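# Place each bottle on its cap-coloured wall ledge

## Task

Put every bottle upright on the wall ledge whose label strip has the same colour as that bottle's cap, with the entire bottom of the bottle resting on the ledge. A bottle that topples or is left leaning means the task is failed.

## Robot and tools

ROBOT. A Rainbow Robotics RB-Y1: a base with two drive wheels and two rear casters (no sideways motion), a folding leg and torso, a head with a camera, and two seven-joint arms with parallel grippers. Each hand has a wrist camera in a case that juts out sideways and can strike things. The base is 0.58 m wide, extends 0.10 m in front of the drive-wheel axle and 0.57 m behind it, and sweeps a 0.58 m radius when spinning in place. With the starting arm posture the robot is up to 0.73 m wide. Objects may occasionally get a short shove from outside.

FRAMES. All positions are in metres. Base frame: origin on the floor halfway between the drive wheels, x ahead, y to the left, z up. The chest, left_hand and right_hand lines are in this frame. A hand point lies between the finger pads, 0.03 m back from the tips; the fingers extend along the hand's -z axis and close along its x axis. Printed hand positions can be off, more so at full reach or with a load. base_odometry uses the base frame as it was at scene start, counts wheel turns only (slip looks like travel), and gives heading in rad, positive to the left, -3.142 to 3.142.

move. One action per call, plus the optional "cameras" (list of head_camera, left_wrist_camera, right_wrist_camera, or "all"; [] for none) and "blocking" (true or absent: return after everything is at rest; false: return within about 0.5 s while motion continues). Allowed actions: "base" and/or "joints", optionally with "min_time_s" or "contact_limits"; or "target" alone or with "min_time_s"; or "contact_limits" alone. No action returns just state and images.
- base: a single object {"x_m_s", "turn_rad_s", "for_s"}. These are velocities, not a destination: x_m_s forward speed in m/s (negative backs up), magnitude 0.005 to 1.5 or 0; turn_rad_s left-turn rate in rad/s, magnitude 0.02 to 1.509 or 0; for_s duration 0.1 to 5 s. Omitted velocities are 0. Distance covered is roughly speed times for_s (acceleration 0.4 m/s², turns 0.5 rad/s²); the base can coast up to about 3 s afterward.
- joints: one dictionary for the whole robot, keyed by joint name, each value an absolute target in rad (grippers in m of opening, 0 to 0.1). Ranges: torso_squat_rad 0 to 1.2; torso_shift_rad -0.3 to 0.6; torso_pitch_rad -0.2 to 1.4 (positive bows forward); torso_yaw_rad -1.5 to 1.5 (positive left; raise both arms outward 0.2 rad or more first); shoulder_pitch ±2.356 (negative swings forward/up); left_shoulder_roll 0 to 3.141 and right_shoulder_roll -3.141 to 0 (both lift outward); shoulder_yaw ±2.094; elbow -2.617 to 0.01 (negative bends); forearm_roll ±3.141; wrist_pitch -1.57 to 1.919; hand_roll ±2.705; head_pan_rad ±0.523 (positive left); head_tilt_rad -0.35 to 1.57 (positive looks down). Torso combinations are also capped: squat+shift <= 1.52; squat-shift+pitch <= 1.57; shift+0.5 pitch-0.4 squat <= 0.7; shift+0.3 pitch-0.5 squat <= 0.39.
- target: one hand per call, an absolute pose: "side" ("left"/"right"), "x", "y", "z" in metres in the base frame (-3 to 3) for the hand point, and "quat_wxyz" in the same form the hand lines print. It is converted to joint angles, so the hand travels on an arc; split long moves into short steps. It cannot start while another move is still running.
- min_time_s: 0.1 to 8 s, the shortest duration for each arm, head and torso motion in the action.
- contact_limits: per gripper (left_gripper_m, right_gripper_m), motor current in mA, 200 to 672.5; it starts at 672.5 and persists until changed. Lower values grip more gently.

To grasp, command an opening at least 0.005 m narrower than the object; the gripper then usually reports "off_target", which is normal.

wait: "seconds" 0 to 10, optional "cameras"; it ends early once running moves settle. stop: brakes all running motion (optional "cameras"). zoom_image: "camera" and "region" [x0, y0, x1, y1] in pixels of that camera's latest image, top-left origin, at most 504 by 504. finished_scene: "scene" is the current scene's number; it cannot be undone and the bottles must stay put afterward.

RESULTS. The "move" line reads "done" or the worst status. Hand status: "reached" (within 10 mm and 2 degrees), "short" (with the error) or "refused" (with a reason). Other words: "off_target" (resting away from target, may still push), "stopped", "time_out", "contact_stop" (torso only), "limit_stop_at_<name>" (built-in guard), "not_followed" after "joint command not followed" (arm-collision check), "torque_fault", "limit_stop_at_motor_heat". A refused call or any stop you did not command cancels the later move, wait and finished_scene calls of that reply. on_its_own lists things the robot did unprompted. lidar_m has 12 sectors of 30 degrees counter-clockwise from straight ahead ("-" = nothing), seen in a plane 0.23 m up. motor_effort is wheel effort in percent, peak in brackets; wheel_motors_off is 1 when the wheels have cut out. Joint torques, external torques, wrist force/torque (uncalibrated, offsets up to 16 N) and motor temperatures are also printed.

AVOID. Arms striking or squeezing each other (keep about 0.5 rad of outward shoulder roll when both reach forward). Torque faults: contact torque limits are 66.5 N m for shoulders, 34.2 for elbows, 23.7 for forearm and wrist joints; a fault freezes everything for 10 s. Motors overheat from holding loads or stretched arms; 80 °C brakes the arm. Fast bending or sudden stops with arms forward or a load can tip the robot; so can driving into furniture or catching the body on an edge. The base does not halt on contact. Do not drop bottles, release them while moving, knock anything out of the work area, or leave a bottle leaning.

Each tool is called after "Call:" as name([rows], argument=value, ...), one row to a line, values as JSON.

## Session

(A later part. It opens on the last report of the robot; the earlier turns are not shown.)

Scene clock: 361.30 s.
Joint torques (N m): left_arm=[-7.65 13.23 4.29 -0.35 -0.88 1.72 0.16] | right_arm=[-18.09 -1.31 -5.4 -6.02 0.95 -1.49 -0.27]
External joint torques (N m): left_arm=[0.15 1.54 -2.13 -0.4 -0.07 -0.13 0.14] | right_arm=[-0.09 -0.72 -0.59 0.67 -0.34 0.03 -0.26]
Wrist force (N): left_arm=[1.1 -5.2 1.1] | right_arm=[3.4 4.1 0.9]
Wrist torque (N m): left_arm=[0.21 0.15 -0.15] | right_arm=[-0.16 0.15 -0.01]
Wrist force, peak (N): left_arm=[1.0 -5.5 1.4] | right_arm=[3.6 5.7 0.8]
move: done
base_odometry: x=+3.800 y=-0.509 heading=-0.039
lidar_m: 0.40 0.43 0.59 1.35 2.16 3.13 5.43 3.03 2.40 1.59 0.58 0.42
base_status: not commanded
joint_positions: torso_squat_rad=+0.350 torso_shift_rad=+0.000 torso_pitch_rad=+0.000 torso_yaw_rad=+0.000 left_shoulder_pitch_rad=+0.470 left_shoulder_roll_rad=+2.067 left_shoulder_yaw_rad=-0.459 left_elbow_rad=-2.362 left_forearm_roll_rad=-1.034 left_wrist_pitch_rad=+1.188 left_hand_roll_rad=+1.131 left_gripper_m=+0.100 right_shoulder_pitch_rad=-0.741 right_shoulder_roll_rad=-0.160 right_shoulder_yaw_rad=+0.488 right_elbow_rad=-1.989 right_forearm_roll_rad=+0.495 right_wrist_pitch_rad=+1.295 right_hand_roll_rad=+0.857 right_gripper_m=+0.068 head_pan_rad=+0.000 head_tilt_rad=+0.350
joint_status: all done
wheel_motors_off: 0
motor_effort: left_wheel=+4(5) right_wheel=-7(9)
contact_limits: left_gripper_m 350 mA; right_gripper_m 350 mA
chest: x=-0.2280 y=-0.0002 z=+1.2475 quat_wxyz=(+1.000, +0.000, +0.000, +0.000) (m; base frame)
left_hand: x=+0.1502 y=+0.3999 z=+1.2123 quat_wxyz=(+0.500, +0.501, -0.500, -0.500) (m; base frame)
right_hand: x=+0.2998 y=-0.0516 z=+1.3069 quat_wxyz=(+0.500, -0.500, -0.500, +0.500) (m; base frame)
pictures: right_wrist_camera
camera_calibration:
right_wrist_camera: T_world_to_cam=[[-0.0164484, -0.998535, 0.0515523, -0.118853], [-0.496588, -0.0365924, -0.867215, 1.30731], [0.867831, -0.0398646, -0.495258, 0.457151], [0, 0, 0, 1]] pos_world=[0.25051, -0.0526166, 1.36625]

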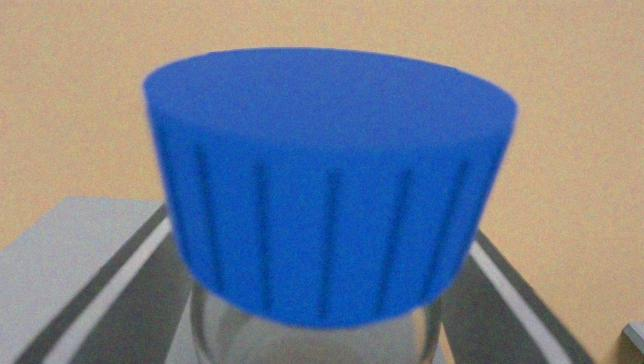

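Call:
move(joints={"right_gripper_m": 0.042}, cameras=["right_wrist_camera"])

Call:
move(target={"side": "right", "x": 0.3, "y": -0.0518, "z": 1.315, "quat_wxyz": [0.5, -0.5, -0.5, 0.5]}, min_time_s=0.6, cameras=["right_wrist_camera"])

Scene clock: 362.40 s.
Joint torques (N m): left_arm=[-7.85 13.41 4.36 -0.2 -0.9 1.6 0.28] | right_arm=[-18.43 -1.09 -4.93 -5.75 1.08 -1.44 -0.25]
External joint torques (N m): left_arm=[-0.05 1.72 -2.07 -0.25 -0.09 -0.24 0.27] | right_arm=[-0.43 -0.51 -0.11 0.95 -0.21 0.08 -0.24]
Wrist force (N): left_arm=[0.9 -5.0 1.5] | right_arm=[3.3 4.7 1.2]
Wrist torque (N m): left_arm=[0.17 0.12 -0.15] | right_arm=[-0.30 0.10 -0.03]
Wrist force, peak (N): left_arm=[1.1 -5.4 1.4] | right_arm=[3.4 6.1 0.9]
move: off_target
base_odometry: x=+3.800 y=-0.509 heading=-0.039
lidar_m: 0.41 0.42 0.59 1.35 2.16 3.13 5.43 3.03 2.39 1.59 0.58 0.43
base_status: not commanded
joint_positions: torso_squat_rad=+0.350 torso_shift_rad=+0.000 torso_pitch_rad=+0.000 torso_yaw_rad=+0.000 left_shoulder_pitch_rad=+0.470 left_shoulder_roll_rad=+2.067 left_shoulder_yaw_rad=-0.459 left_elbow_rad=-2.362 left_forearm_roll_rad=-1.034 left_wrist_pitch_rad=+1.188 left_hand_roll_rad=+1.131 left_gripper_m=+0.100 right_shoulder_pitch_rad=-0.741 right_shoulder_roll_rad=-0.160 right_shoulder_yaw_rad=+0.488 right_elbow_rad=-1.989 right_forearm_roll_rad=+0.495 right_wrist_pitch_rad=+1.295 right_hand_roll_rad=+0.857 right_gripper_m=+0.056 head_pan_rad=+0.000 head_tilt_rad=+0.350
joint_status: right_gripper_m off_target (ended at +0.056, target +0.042)
wheel_motors_off: 0
motor_effort: left_wheel=+4(5) right_wheel=-7(9)
contact_limits: left_gripper_m 350 mA; right_gripper_m 350 mA
chest: x=-0.2280 y=-0.0002 z=+1.2475 quat_wxyz=(+1.000, +0.000, +0.000, +0.000) (m; base frame)
left_hand: x=+0.1502 y=+0.3999 z=+1.2123 quat_wxyz=(+0.500, +0.501, -0.500, -0.500) (m; base frame)
right_hand: x=+0.2998 y=-0.0517 z=+1.3069 quat_wxyz=(+0.500, -0.500, -0.500, +0.500) (m; base frame)
pictures: right_wrist_camera
camera_calibration:
right_wrist_camera: T_world_to_cam=[[-0.0164484, -0.998535, 0.0515523, -0.118853], [-0.496588, -0.0365924, -0.867215, 1.30731], [0.867831, -0.0398646, -0.495258, 0.457151], [0, 0, 0, 1]] pos_world=[0.25051, -0.0526166, 1.36625]

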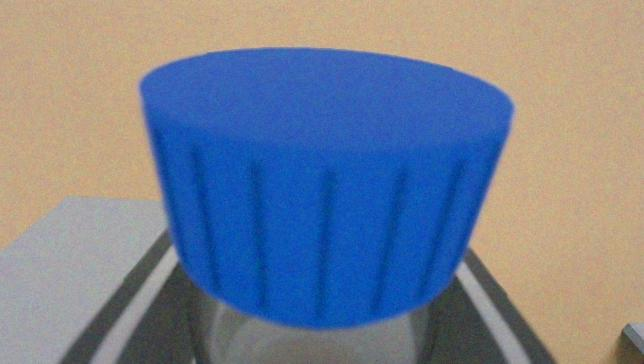

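Scene clock: 363.33 s.
Joint torques (N m): left_arm=[-7.61 13.44 4.43 -0.42 -0.85 1.75 0.37] | right_arm=[-19.63 0.2 -5.56 -6.58 1.32 -1.37 0.18]
External joint torques (N m): left_arm=[0.18 1.75 -1.99 -0.47 -0.04 -0.1 0.35] | right_arm=[-1.49 0.95 -0.75 -0.03 0.04 0.16 0.18]
Wrist force (N): left_arm=[0.9 -5.1 1.4] | right_arm=[2.8 6.8 0.9]
Wrist torque (N m): left_arm=[0.19 0.10 -0.16] | right_arm=[-0.31 0.07 -0.19]
Wrist force, peak (N): left_arm=[0.8 -5.3 1.4] | right_arm=[2.9 7.0 0.2]
move: done
base_odometry: x=+3.800 y=-0.509 heading=-0.039
lidar_m: 0.40 0.42 0.58 1.35 2.17 3.13 5.43 3.03 2.40 1.60 0.58 0.42
base_status: not commanded
joint_positions: torso_squat_rad=+0.350 torso_shift_rad=+0.000 torso_pitch_rad=+0.000 torso_yaw_rad=+0.000 left_shoulder_pitch_rad=+0.470 left_shoulder_roll_rad=+2.067 left_shoulder_yaw_rad=-0.459 left_elbow_rad=-2.362 left_forearm_roll_rad=-1.034 left_wrist_pitch_rad=+1.188 left_hand_roll_rad=+1.131 left_gripper_m=+0.100 right_shoulder_pitch_rad=-0.761 right_shoulder_roll_rad=-0.158 right_shoulder_yaw_rad=+0.476 right_elbow_rad=-1.990 right_forearm_roll_rad=+0.482 right_wrist_pitch_rad=+1.311 right_hand_roll_rad=+0.871 right_gripper_m=+0.056 head_pan_rad=+0.000 head_tilt_rad=+0.350
joint_status: all done
wheel_motors_off: 0
motor_effort: left_wheel=+5(5) right_wheel=-7(8)
contact_limits: left_gripper_m 350 mA; right_gripper_m 350 mA
chest: x=-0.2280 y=-0.0002 z=+1.2475 quat_wxyz=(+1.000, +0.000, +0.000, +0.000) (m; base frame)
left_hand: x=+0.1502 y=+0.3999 z=+1.2123 quat_wxyz=(+0.500, +0.501, -0.500, -0.500) (m; base frame)
right_hand: x=+0.2999 y=-0.0518 z=+1.3146 quat_wxyz=(+0.500, -0.500, -0.500, +0.500) (m; base frame)
right_hand_status: reached (checked arc, planned for 0.6 s): 0 mm and 0.0 deg off.
pictures: right_wrist_camera
camera_calibration:
right_wrist_camera: T_world_to_cam=[[-0.0167136, -0.998511, 0.0519198, -0.119791], [-0.49629, -0.036794, -0.867377, 1.31426], [0.867996, -0.0402642, -0.494936, 0.46042], [0, 0, 0, 1]] pos_world=[0.25061, -0.0527178, 1.37406]

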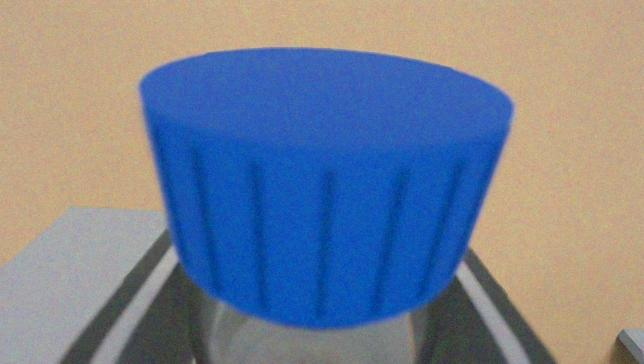

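Call:
move(target={"side": "right", "x": 0.295, "y": -0.0518, "z": 1.345, "quat_wxyz": [0.5, -0.5, -0.5, 0.5]}, min_time_s=0.8)

Call:
move(target={"side": "right", "x": 0.18, "y": -0.0518, "z": 1.345, "quat_wxyz": [0.5, -0.5, -0.5, 0.5]}, min_time_s=1.2, cameras=["right_wrist_camera"])

Call:
move(target={"side": "right", "x": 0.165, "y": -0.16, "z": 1.34, "quat_wxyz": [0.5, -0.5, -0.5, 0.5]}, min_time_s=1.5)

Call:
move(target={"side": "right", "x": 0.15, "y": -0.28, "z": 1.34, "quat_wxyz": [0.5, -0.5, -0.5, 0.5]}, min_time_s=1.5)

Call:
move(target={"side": "right", "x": 0.15, "y": -0.39, "z": 1.38, "quat_wxyz": [0.5, -0.5, -0.5, 0.5]}, min_time_s=1.5, cameras=["right_wrist_camera"])

Scene clock: 365.23 s.
Joint torques (N m): left_arm=[-7.83 13.28 4.56 -0.15 -0.99 1.71 0.16] | right_arm=[-19.12 0 -4.88 -5.99 0.99 -1.51 0.2]
External joint torques (N m): left_arm=[-0.03 1.59 -1.87 -0.2 -0.18 -0.13 0.14] | right_arm=[-0.68 1.3 -0.15 -0.08 -0.22 0.1 0.21]
Wrist force (N): left_arm=[0.9 -5.3 1.3] | right_arm=[3.8 6.0 0.8]
Wrist torque (N m): left_arm=[0.22 0.12 -0.15] | right_arm=[-0.23 0.16 -0.20]
Wrist force, peak (N): left_arm=[0.9 -5.4 1.6] | right_arm=[3.2 7.2 1.0]
move: done
base_odometry: x=+3.800 y=-0.509 heading=-0.039
lidar_m: 0.40 0.43 0.58 1.35 2.16 3.13 5.43 3.04 2.39 1.59 0.59 0.42
base_status: not commanded
joint_positions: torso_squat_rad=+0.350 torso_shift_rad=+0.000 torso_pitch_rad=+0.000 torso_yaw_rad=+0.000 left_shoulder_pitch_rad=+0.470 left_shoulder_roll_rad=+2.067 left_shoulder_yaw_rad=-0.459 left_elbow_rad=-2.362 left_forearm_roll_rad=-1.034 left_wrist_pitch_rad=+1.188 left_hand_roll_rad=+1.131 left_gripper_m=+0.100 right_shoulder_pitch_rad=-0.838 right_shoulder_roll_rad=-0.147 right_shoulder_yaw_rad=+0.432 right_elbow_rad=-2.010 right_forearm_roll_rad=+0.436 right_wrist_pitch_rad=+1.387 right_hand_roll_rad=+0.927 right_gripper_m=+0.056 head_pan_rad=+0.000 head_tilt_rad=+0.350
joint_status: all done
wheel_motors_off: 0
motor_effort: left_wheel=+4(5) right_wheel=-8(9)
contact_limits: left_gripper_m 350 mA; right_gripper_m 350 mA
chest: x=-0.2280 y=-0.0002 z=+1.2475 quat_wxyz=(+1.000, +0.000, +0.000, +0.000) (m; base frame)
left_hand: x=+0.1502 y=+0.3999 z=+1.2123 quat_wxyz=(+0.500, +0.501, -0.500, -0.500) (m; base frame)
right_hand: x=+0.2950 y=-0.0518 z=+1.3447 quat_wxyz=(+0.500, -0.500, -0.500, +0.500) (m; base frame)
right_hand_status: reached (checked arc, planned for 0.8 s): 0 mm and 0.0 deg off.
pictures: none

Scene clock: 366.77 s.
Joint torques (N m): left_arm=[-7.37 13.21 4.46 -0.31 -0.89 1.74 0.24] | right_arm=[-12.19 2.37 -1.88 -3.84 0.89 -2.13 0.19]
External joint torques (N m): left_arm=[0.43 1.51 -1.97 -0.36 -0.08 -0.11 0.23] | right_arm=[1.77 1.15 1.85 0.08 -0.05 -0.37 0.2]
Wrist force (N): left_arm=[0.8 -4.8 1.2] | right_arm=[3.0 6.2 1.3]
Wrist torque (N m): left_arm=[0.15 0.11 -0.15] | right_arm=[-0.25 0.08 -0.22]
Wrist force, peak (N): left_arm=[0.9 -5.4 1.7] | right_arm=[4.1 7.1 -0.1]
move: done
base_odometry: x=+3.800 y=-0.509 heading=-0.039
lidar_m: 0.40 0.43 0.59 1.35 2.17 3.13 5.43 3.03 2.39 1.59 0.58 0.42
base_status: not commanded
joint_positions: torso_squat_rad=+0.350 torso_shift_rad=+0.000 torso_pitch_rad=+0.000 torso_yaw_rad=+0.000 left_shoulder_pitch_rad=+0.470 left_shoulder_roll_rad=+2.067 left_shoulder_yaw_rad=-0.459 left_elbow_rad=-2.362 left_forearm_roll_rad=-1.034 left_wrist_pitch_rad=+1.188 left_hand_roll_rad=+1.131 left_gripper_m=+0.100 right_shoulder_pitch_rad=-0.731 right_shoulder_roll_rad=-0.067 right_shoulder_yaw_rad=+0.616 right_elbow_rad=-2.425 right_forearm_roll_rad=+0.630 right_wrist_pitch_rad=+1.727 right_hand_roll_rad=+1.065 right_gripper_m=+0.056 head_pan_rad=+0.000 head_tilt_rad=+0.350
joint_status: all done
wheel_motors_off: 0
motor_effort: left_wheel=+4(5) right_wheel=-7(9)
contact_limits: left_gripper_m 350 mA; right_gripper_m 350 mA
chest: x=-0.2280 y=-0.0002 z=+1.2475 quat_wxyz=(+1.000, +0.000, +0.000, +0.000) (m; base frame)
left_hand: x=+0.1502 y=+0.4000 z=+1.2123 quat_wxyz=(+0.500, +0.501, -0.500, -0.500) (m; base frame)
right_hand: x=+0.1801 y=-0.0519 z=+1.3451 quat_wxyz=(+0.500, -0.500, -0.500, +0.500) (m; base frame)
right_hand_status: reached (checked arc, planned for 1.2 s): 0 mm and 0.0 deg off.
pictures: right_wrist_camera
camera_calibration:
right_wrist_camera: T_world_to_cam=[[-0.0170958, -0.998529, 0.0514465, -0.122758], [-0.496288, -0.0361936, -0.867403, 1.28124], [0.86799, -0.0403612, -0.494939, 0.579448], [0, 0, 0, 1]] pos_world=[0.130809, -0.0528179, 1.40446]

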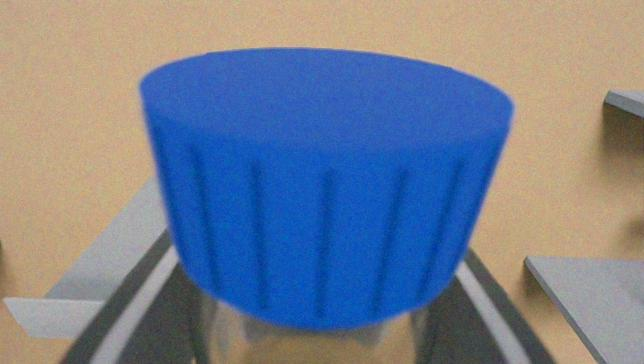

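Scene clock: 368.60 s.
Joint torques (N m): left_arm=[-7.72 12.88 4.68 -0.34 -0.74 1.86 0.25] | right_arm=[-12.05 -2.06 -4.31 -2.99 0.4 -1.9 0.25]
External joint torques (N m): left_arm=[0.07 1.19 -1.75 -0.39 0.07 0.01 0.24] | right_arm=[1.21 -0.84 -1.29 -0.17 -0.3 -0.04 0.25]
Wrist force (N): left_arm=[1.0 -5.1 1.3] | right_arm=[2.5 6.5 0.7]
Wrist torque (N m): left_arm=[0.20 0.13 -0.15] | right_arm=[-0.30 0.02 -0.22]
Wrist force, peak (N): left_arm=[1.1 -5.5 1.3] | right_arm=[2.7 7.4 0.9]
move: short
base_odometry: x=+3.800 y=-0.509 heading=-0.039
lidar_m: 0.40 0.42 0.58 1.35 2.16 3.13 5.43 3.03 2.39 1.59 0.59 0.43
base_status: not commanded
joint_positions: torso_squat_rad=+0.350 torso_shift_rad=+0.000 torso_pitch_rad=+0.000 torso_yaw_rad=+0.000 left_shoulder_pitch_rad=+0.470 left_shoulder_roll_rad=+2.067 left_shoulder_yaw_rad=-0.459 left_elbow_rad=-2.362 left_forearm_roll_rad=-1.034 left_wrist_pitch_rad=+1.188 left_hand_roll_rad=+1.131 left_gripper_m=+0.100 right_shoulder_pitch_rad=-0.648 right_shoulder_roll_rad=-0.191 right_shoulder_yaw_rad=+0.450 right_elbow_rad=-2.617 right_forearm_roll_rad=+0.617 right_wrist_pitch_rad=+1.861 right_hand_roll_rad=+1.180 right_gripper_m=+0.056 head_pan_rad=+0.000 head_tilt_rad=+0.350
joint_status: all done
wheel_motors_off: 0
motor_effort: left_wheel=+4(5) right_wheel=-8(9)
contact_limits: left_gripper_m 350 mA; right_gripper_m 350 mA
chest: x=-0.2280 y=-0.0002 z=+1.2475 quat_wxyz=(+1.000, +0.000, +0.000, +0.000) (m; base frame)
left_hand: x=+0.1502 y=+0.4000 z=+1.2123 quat_wxyz=(+0.500, +0.501, -0.500, -0.500) (m; base frame)
right_hand: x=+0.1659 y=-0.1593 z=+1.3401 quat_wxyz=(+0.555, -0.535, -0.440, +0.460) (m; base frame)
right_hand_status: short (checked arc, as near as the solve gets, planned for 1.5 s): 1 mm and 11.1 deg off. The place is met; only the turn is off.
pictures: none

Scene clock: 370.43 s.
Joint torques (N m): left_arm=[-7.84 13.08 4.62 -0.27 -0.83 1.75 0.27] | right_arm=[-15.13 -1.45 -1.01 -2.02 -0.09 -1.87 0.14]
External joint torques (N m): left_arm=[-0.04 1.39 -1.81 -0.32 -0.02 -0.09 0.25] | right_arm=[-1.57 0.65 -1.24 -0.49 -0.03 0.12 0.15]
Wrist force (N): left_arm=[0.5 -5.0 1.6] | right_arm=[3.1 6.2 -0.2]
Wrist torque (N m): left_arm=[0.19 0.08 -0.15] | right_arm=[-0.29 0.07 -0.22]
Wrist force, peak (N): left_arm=[0.8 -5.5 1.5] | right_arm=[3.9 7.2 0.6]
move: short
base_odometry: x=+3.800 y=-0.509 heading=-0.039
lidar_m: 0.40 0.43 0.58 1.35 2.16 3.13 5.43 3.03 2.39 1.59 0.58 0.42
base_status: not commanded
joint_positions: torso_squat_rad=+0.350 torso_shift_rad=+0.000 torso_pitch_rad=+0.000 torso_yaw_rad=+0.000 left_shoulder_pitch_rad=+0.470 left_shoulder_roll_rad=+2.067 left_shoulder_yaw_rad=-0.459 left_elbow_rad=-2.362 left_forearm_roll_rad=-1.034 left_wrist_pitch_rad=+1.188 left_hand_roll_rad=+1.131 left_gripper_m=+0.100 right_shoulder_pitch_rad=-0.698 right_shoulder_roll_rad=+0.000 right_shoulder_yaw_rad=+0.042 right_elbow_rad=-2.617 right_forearm_roll_rad=+0.790 right_wrist_pitch_rad=+1.919 right_hand_roll_rad=+1.639 right_gripper_m=+0.056 head_pan_rad=+0.000 head_tilt_rad=+0.350
joint_status: all done
wheel_motors_off: 0
motor_effort: left_wheel=+4(5) right_wheel=-7(8)
contact_limits: left_gripper_m 350 mA; right_gripper_m 350 mA
chest: x=-0.2280 y=-0.0002 z=+1.2475 quat_wxyz=(+1.000, +0.000, +0.000, +0.000) (m; base frame)
left_hand: x=+0.1502 y=+0.4000 z=+1.2123 quat_wxyz=(+0.500, +0.501, -0.500, -0.500) (m; base frame)
right_hand: x=+0.1510 y=-0.2798 z=+1.3401 quat_wxyz=(+0.658, -0.559, -0.304, +0.403) (m; base frame)
right_hand_status: short (checked arc, as near as the solve gets, planned for 1.5 s): 1 mm and 31.7 deg off. The place is met; only the turn is off.
pictures: none

Scene clock: 372.27 s.
Joint torques (N m): left_arm=[-7.5 13.13 4.68 -0.4 -0.87 1.77 0.22] | right_arm=[-14.31 -10.46 3.47 -2.23 -0.56 -1.87 -0.12]
External joint torques (N m): left_arm=[0.3 1.44 -1.75 -0.45 -0.07 -0.07 0.2] | right_arm=[-0.83 -1.53 -0.59 0.21 0.24 -0.02 -0.11]
Wrist force (N): left_arm=[0.7 -5.1 1.4] | right_arm=[2.7 6.4 0.6]
Wrist torque (N m): left_arm=[0.18 0.11 -0.17] | right_arm=[-0.28 0.00 -0.23]
Wrist force, peak (N): left_arm=[0.9 -5.4 1.6] | right_arm=[4.2 6.7 1.6]
move: done
base_odometry: x=+3.800 y=-0.509 heading=-0.039
lidar_m: 0.40 0.42 0.58 1.35 2.16 3.13 5.43 3.03 2.39 1.58 0.58 0.43
base_status: not commanded
joint_positions: torso_squat_rad=+0.350 torso_shift_rad=+0.000 torso_pitch_rad=+0.000 torso_yaw_rad=+0.000 left_shoulder_pitch_rad=+0.470 left_shoulder_roll_rad=+2.067 left_shoulder_yaw_rad=-0.459 left_elbow_rad=-2.362 left_forearm_roll_rad=-1.034 left_wrist_pitch_rad=+1.188 left_hand_roll_rad=+1.131 left_gripper_m=+0.100 right_shoulder_pitch_rad=-0.823 right_shoulder_roll_rad=-0.221 right_shoulder_yaw_rad=-1.113 right_elbow_rad=-2.491 right_forearm_roll_rad=-0.648 right_wrist_pitch_rad=+1.919 right_hand_roll_rad=+1.974 right_gripper_m=+0.056 head_pan_rad=+0.000 head_tilt_rad=+0.350
joint_status: all done
wheel_motors_off: 0
motor_effort: left_wheel=+5(5) right_wheel=-8(9)
contact_limits: left_gripper_m 350 mA; right_gripper_m 350 mA
chest: x=-0.2280 y=-0.0002 z=+1.2475 quat_wxyz=(+1.000, +0.000, +0.000, +0.000) (m; base frame)
left_hand: x=+0.1502 y=+0.4000 z=+1.2122 quat_wxyz=(+0.500, +0.501, -0.500, -0.500) (m; base frame)
right_hand: x=+0.1498 y=-0.3898 z=+1.3792 quat_wxyz=(+0.500, -0.502, -0.500, +0.498) (m; base frame)
right_hand_status: reached (checked arc, planned for 1.5 s): 1 mm and 0.3 deg off.
pictures: right_wrist_camera
camera_calibration:
right_wrist_camera: T_world_to_cam=[[-0.0210254, -0.998466, 0.0512125, -0.461484], [-0.493648, -0.0341764, -0.86899, 1.28623], [0.869407, -0.0435518, -0.492173, 0.603671], [0, 0, 0, 1]] pos_world=[0.100405, -0.390526, 1.43846]

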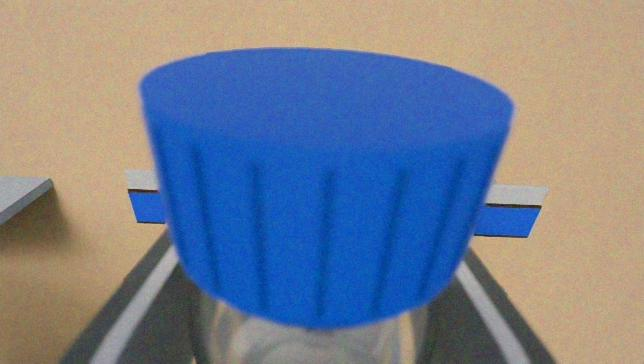

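Call:
move(target={"side": "right", "x": 0.15, "y": -0.39, "z": 1.435, "quat_wxyz": [0.5, -0.5, -0.5, 0.5]}, min_time_s=1.5, cameras=["right_wrist_camera", "head_camera"])

Scene clock: 374.60 s.
Joint torques (N m): left_arm=[-7.5 13.28 4.56 -0.48 -0.84 1.78 0.21] | right_arm=[-14.75 -12 4.24 -1.18 -0.64 -2.05 0.05]
External joint torques (N m): left_arm=[0.3 1.59 -1.86 -0.53 -0.03 -0.06 0.19] | right_arm=[-1.2 -1.7 1.77 0.18 -0.28 -0.06 0.06]
Wrist force (N): left_arm=[0.8 -5.2 1.4] | right_arm=[3.6 5.9 0.6]
Wrist torque (N m): left_arm=[0.20 0.11 -0.15] | right_arm=[-0.20 0.15 0.01]
Wrist force, peak (N): left_arm=[0.9 -5.4 1.7] | right_arm=[3.2 7.1 1.1]
move: done
base_odometry: x=+3.800 y=-0.509 heading=-0.039
lidar_m: 0.40 0.43 0.58 1.35 2.16 3.13 5.43 3.03 2.39 1.58 0.58 0.43
base_status: not commanded
joint_positions: torso_squat_rad=+0.350 torso_shift_rad=+0.000 torso_pitch_rad=+0.000 torso_yaw_rad=+0.000 left_shoulder_pitch_rad=+0.470 left_shoulder_roll_rad=+2.067 left_shoulder_yaw_rad=-0.459 left_elbow_rad=-2.362 left_forearm_roll_rad=-1.034 left_wrist_pitch_rad=+1.188 left_hand_roll_rad=+1.131 left_gripper_m=+0.100 right_shoulder_pitch_rad=-0.843 right_shoulder_roll_rad=-0.465 right_shoulder_yaw_rad=-0.959 right_elbow_rad=-2.418 right_forearm_roll_rad=-0.683 right_wrist_pitch_rad=+1.919 right_hand_roll_rad=+1.728 right_gripper_m=+0.056 head_pan_rad=+0.000 head_tilt_rad=+0.350
joint_status: all done
wheel_motors_off: 0
motor_effort: left_wheel=+5(5) right_wheel=-8(9)
contact_limits: left_gripper_m 350 mA; right_gripper_m 350 mA
chest: x=-0.2280 y=-0.0002 z=+1.2475 quat_wxyz=(+1.000, +0.000, +0.000, +0.000) (m; base frame)
left_hand: x=+0.1502 y=+0.4000 z=+1.2122 quat_wxyz=(+0.500, +0.501, -0.500, -0.500) (m; base frame)
right_hand: x=+0.1498 y=-0.3901 z=+1.4338 quat_wxyz=(+0.499, -0.503, -0.501, +0.497) (m; base frame)
right_hand_status: reached (checked arc, planned for 1.5 s): 1 mm and 0.6 deg off.
pictures: head_camera, right_wrist_camera
camera_calibration:
head_camera: T_world_to_cam=[[-0.0279023, -0.999329, 0.0237439, -0.035731], [-0.308288, -0.0139924, -0.95119, 1.37181], [0.950884, -0.0338604, -0.307691, 0.584335], [0, 0, 0, 1]] pos_world=[-0.133719, 0.0032737, 1.48549]
right_wrist_camera: T_world_to_cam=[[-0.0226766, -0.998407, 0.0516643, -0.464969], [-0.489521, -0.0339701, -0.87133, 1.33647], [0.871697, -0.0450496, -0.487971, 0.623699], [0, 0, 0, 1]] pos_world=[0.10001, -0.39073, 1.49287]

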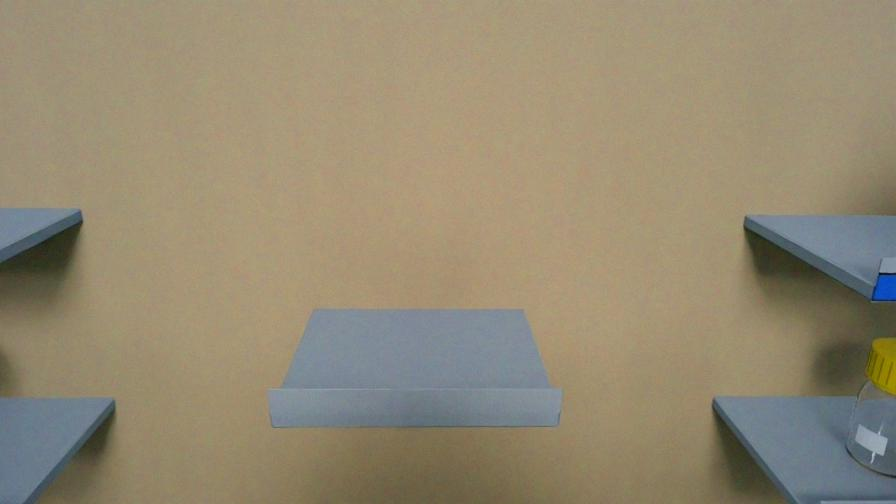

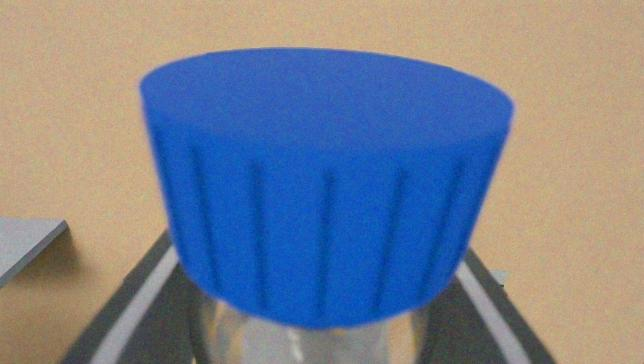

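Call:
move(joints={"head_pan_rad": -0.5, "head_tilt_rad": 0.3}, cameras=["head_camera"])

Scene clock: 375.90 s.
Joint torques (N m): left_arm=[-7.36 13.45 4.8 -0.32 -0.77 1.73 0.35] | right_arm=[-14.72 -12.8 4.39 -1.14 -0.64 -2.1 -0.08]
External joint torques (N m): left_arm=[0.44 1.76 -1.63 -0.37 0.04 -0.11 0.34] | right_arm=[-1.17 -2.49 1.91 0.22 -0.27 -0.11 -0.07]
Wrist force (N): left_arm=[1.1 -5.0 1.2] | right_arm=[3.6 5.8 1.3]
Wrist torque (N m): left_arm=[0.18 0.15 -0.16] | right_arm=[-0.19 0.14 -0.03]
Wrist force, peak (N): left_arm=[1.0 -5.5 0.9] | right_arm=[3.1 6.8 1.2]
move: done
base_odometry: x=+3.800 y=-0.509 heading=-0.039
lidar_m: 0.40 0.42 0.59 1.35 2.16 3.13 5.43 3.03 2.39 1.59 0.58 0.43
base_status: not commanded
joint_positions: torso_squat_rad=+0.350 torso_shift_rad=+0.000 torso_pitch_rad=+0.000 torso_yaw_rad=+0.000 left_shoulder_pitch_rad=+0.470 left_shoulder_roll_rad=+2.067 left_shoulder_yaw_rad=-0.459 left_elbow_rad=-2.362 left_forearm_roll_rad=-1.034 left_wrist_pitch_rad=+1.188 left_hand_roll_rad=+1.131 left_gripper_m=+0.100 right_shoulder_pitch_rad=-0.843 right_shoulder_roll_rad=-0.465 right_shoulder_yaw_rad=-0.959 right_elbow_rad=-2.418 right_forearm_roll_rad=-0.683 right_wrist_pitch_rad=+1.919 right_hand_roll_rad=+1.728 right_gripper_m=+0.056 head_pan_rad=-0.500 head_tilt_rad=+0.300
joint_status: all done
wheel_motors_off: 0
motor_effort: left_wheel=+5(5) right_wheel=-8(9)
contact_limits: left_gripper_m 350 mA; right_gripper_m 350 mA
chest: x=-0.2280 y=-0.0002 z=+1.2475 quat_wxyz=(+1.000, +0.000, +0.000, +0.000) (m; base frame)
left_hand: x=+0.1502 y=+0.4000 z=+1.2122 quat_wxyz=(+0.500, +0.501, -0.500, -0.500) (m; base frame)
right_hand: x=+0.1498 y=-0.3901 z=+1.4338 quat_wxyz=(+0.499, -0.503, -0.501, +0.497) (m; base frame)
pictures: head_camera
camera_calibration:
head_camera: T_world_to_cam=[[-0.504669, -0.863021, 0.0224455, -0.131956], [-0.235559, 0.112642, -0.96531, 1.40737], [0.830555, -0.492449, -0.260139, 0.490578], [0, 0, 0, 1]] pos_world=[-0.142528, -0.0308245, 1.48912]

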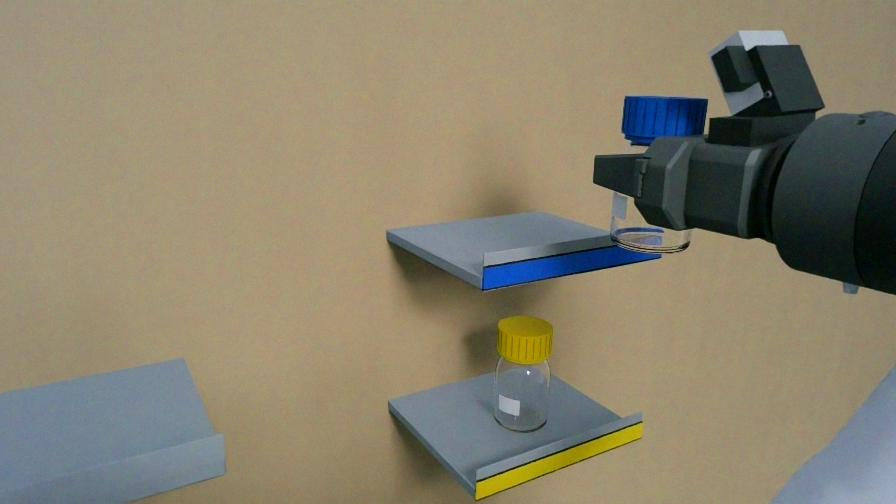

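Call:
move(target={"side": "right", "x": 0.225, "y": -0.39, "z": 1.437, "quat_wxyz": [0.5, -0.5, -0.5, 0.5]}, min_time_s=1, cameras=["head_camera", "right_wrist_camera"])

Scene clock: 377.73 s.
Joint torques (N m): left_arm=[-7.64 13.4 4.32 -0.43 -0.96 1.8 0.37] | right_arm=[-17.59 -10.55 3.75 -3.3 -0.43 -1.95 -0.09]
External joint torques (N m): left_arm=[0.15 1.71 -2.11 -0.49 -0.15 -0.04 0.36] | right_arm=[-1.26 -0.08 1.35 -0.01 0.1 -0.01 -0.08]
Wrist force (N): left_arm=[0.9 -5.2 1.2] | right_arm=[3.1 6.1 0.8]
Wrist torque (N m): left_arm=[0.19 0.12 -0.16] | right_arm=[-0.25 0.09 -0.17]
Wrist force, peak (N): left_arm=[1.1 -5.3 1.5] | right_arm=[3.6 6.5 1.1]
move: done
base_odometry: x=+3.800 y=-0.509 heading=-0.039
lidar_m: 0.40 0.42 0.59 1.35 2.16 3.13 5.43 3.03 2.40 1.59 0.59 0.42
base_status: not commanded
joint_positions: torso_squat_rad=+0.350 torso_shift_rad=+0.000 torso_pitch_rad=+0.000 torso_yaw_rad=+0.000 left_shoulder_pitch_rad=+0.470 left_shoulder_roll_rad=+2.067 left_shoulder_yaw_rad=-0.459 left_elbow_rad=-2.362 left_forearm_roll_rad=-1.034 left_wrist_pitch_rad=+1.188 left_hand_roll_rad=+1.131 left_gripper_m=+0.100 right_shoulder_pitch_rad=-0.882 right_shoulder_roll_rad=-0.404 right_shoulder_yaw_rad=-0.820 right_elbow_rad=-2.185 right_forearm_roll_rad=-0.520 right_wrist_pitch_rad=+1.687 right_hand_roll_rad=+1.827 right_gripper_m=+0.056 head_pan_rad=-0.500 head_tilt_rad=+0.300
joint_status: all done
wheel_motors_off: 0
motor_effort: left_wheel=+5(5) right_wheel=-9(9)
contact_limits: left_gripper_m 350 mA; right_gripper_m 350 mA
chest: x=-0.2280 y=-0.0002 z=+1.2475 quat_wxyz=(+1.000, +0.000, +0.000, +0.000) (m; base frame)
left_hand: x=+0.1502 y=+0.4000 z=+1.2122 quat_wxyz=(+0.500, +0.501, -0.500, -0.500) (m; base frame)
right_hand: x=+0.2249 y=-0.3902 z=+1.4368 quat_wxyz=(+0.500, -0.500, -0.500, +0.500) (m; base frame)
right_hand_status: reached (checked arc, planned for 1.0 s): 0 mm and 0.0 deg off.
pictures: head_camera, right_wrist_camera
camera_calibration:
head_camera: T_world_to_cam=[[-0.504669, -0.863021, 0.0224455, -0.131956], [-0.235559, 0.112642, -0.96531, 1.40737], [0.830555, -0.492449, -0.260139, 0.490578], [0, 0, 0, 1]] pos_world=[-0.142528, -0.0308245, 1.48912]
right_wrist_camera: T_world_to_cam=[[-0.0172578, -0.998533, 0.0513284, -0.464312], [-0.496677, -0.0359927, -0.867189, 1.37073], [0.867764, -0.0404594, -0.495327, 0.572838], [0, 0, 0, 1]] pos_world=[0.175708, -0.391118, 1.49625]

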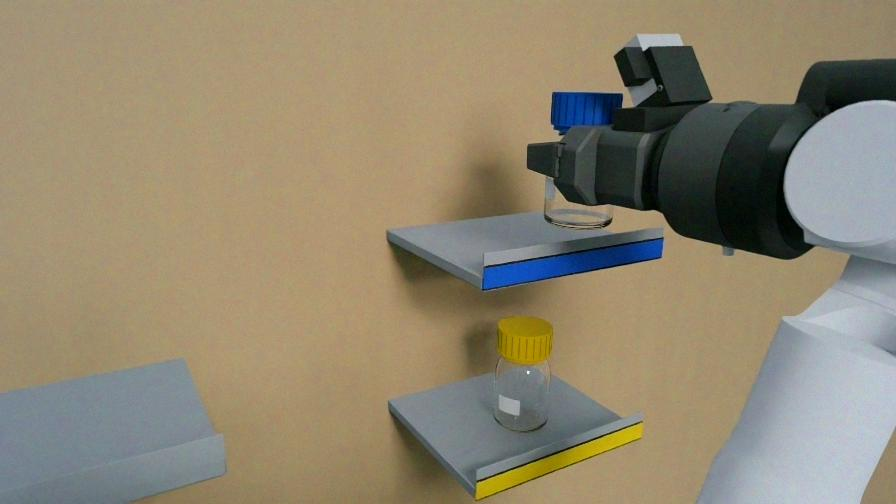

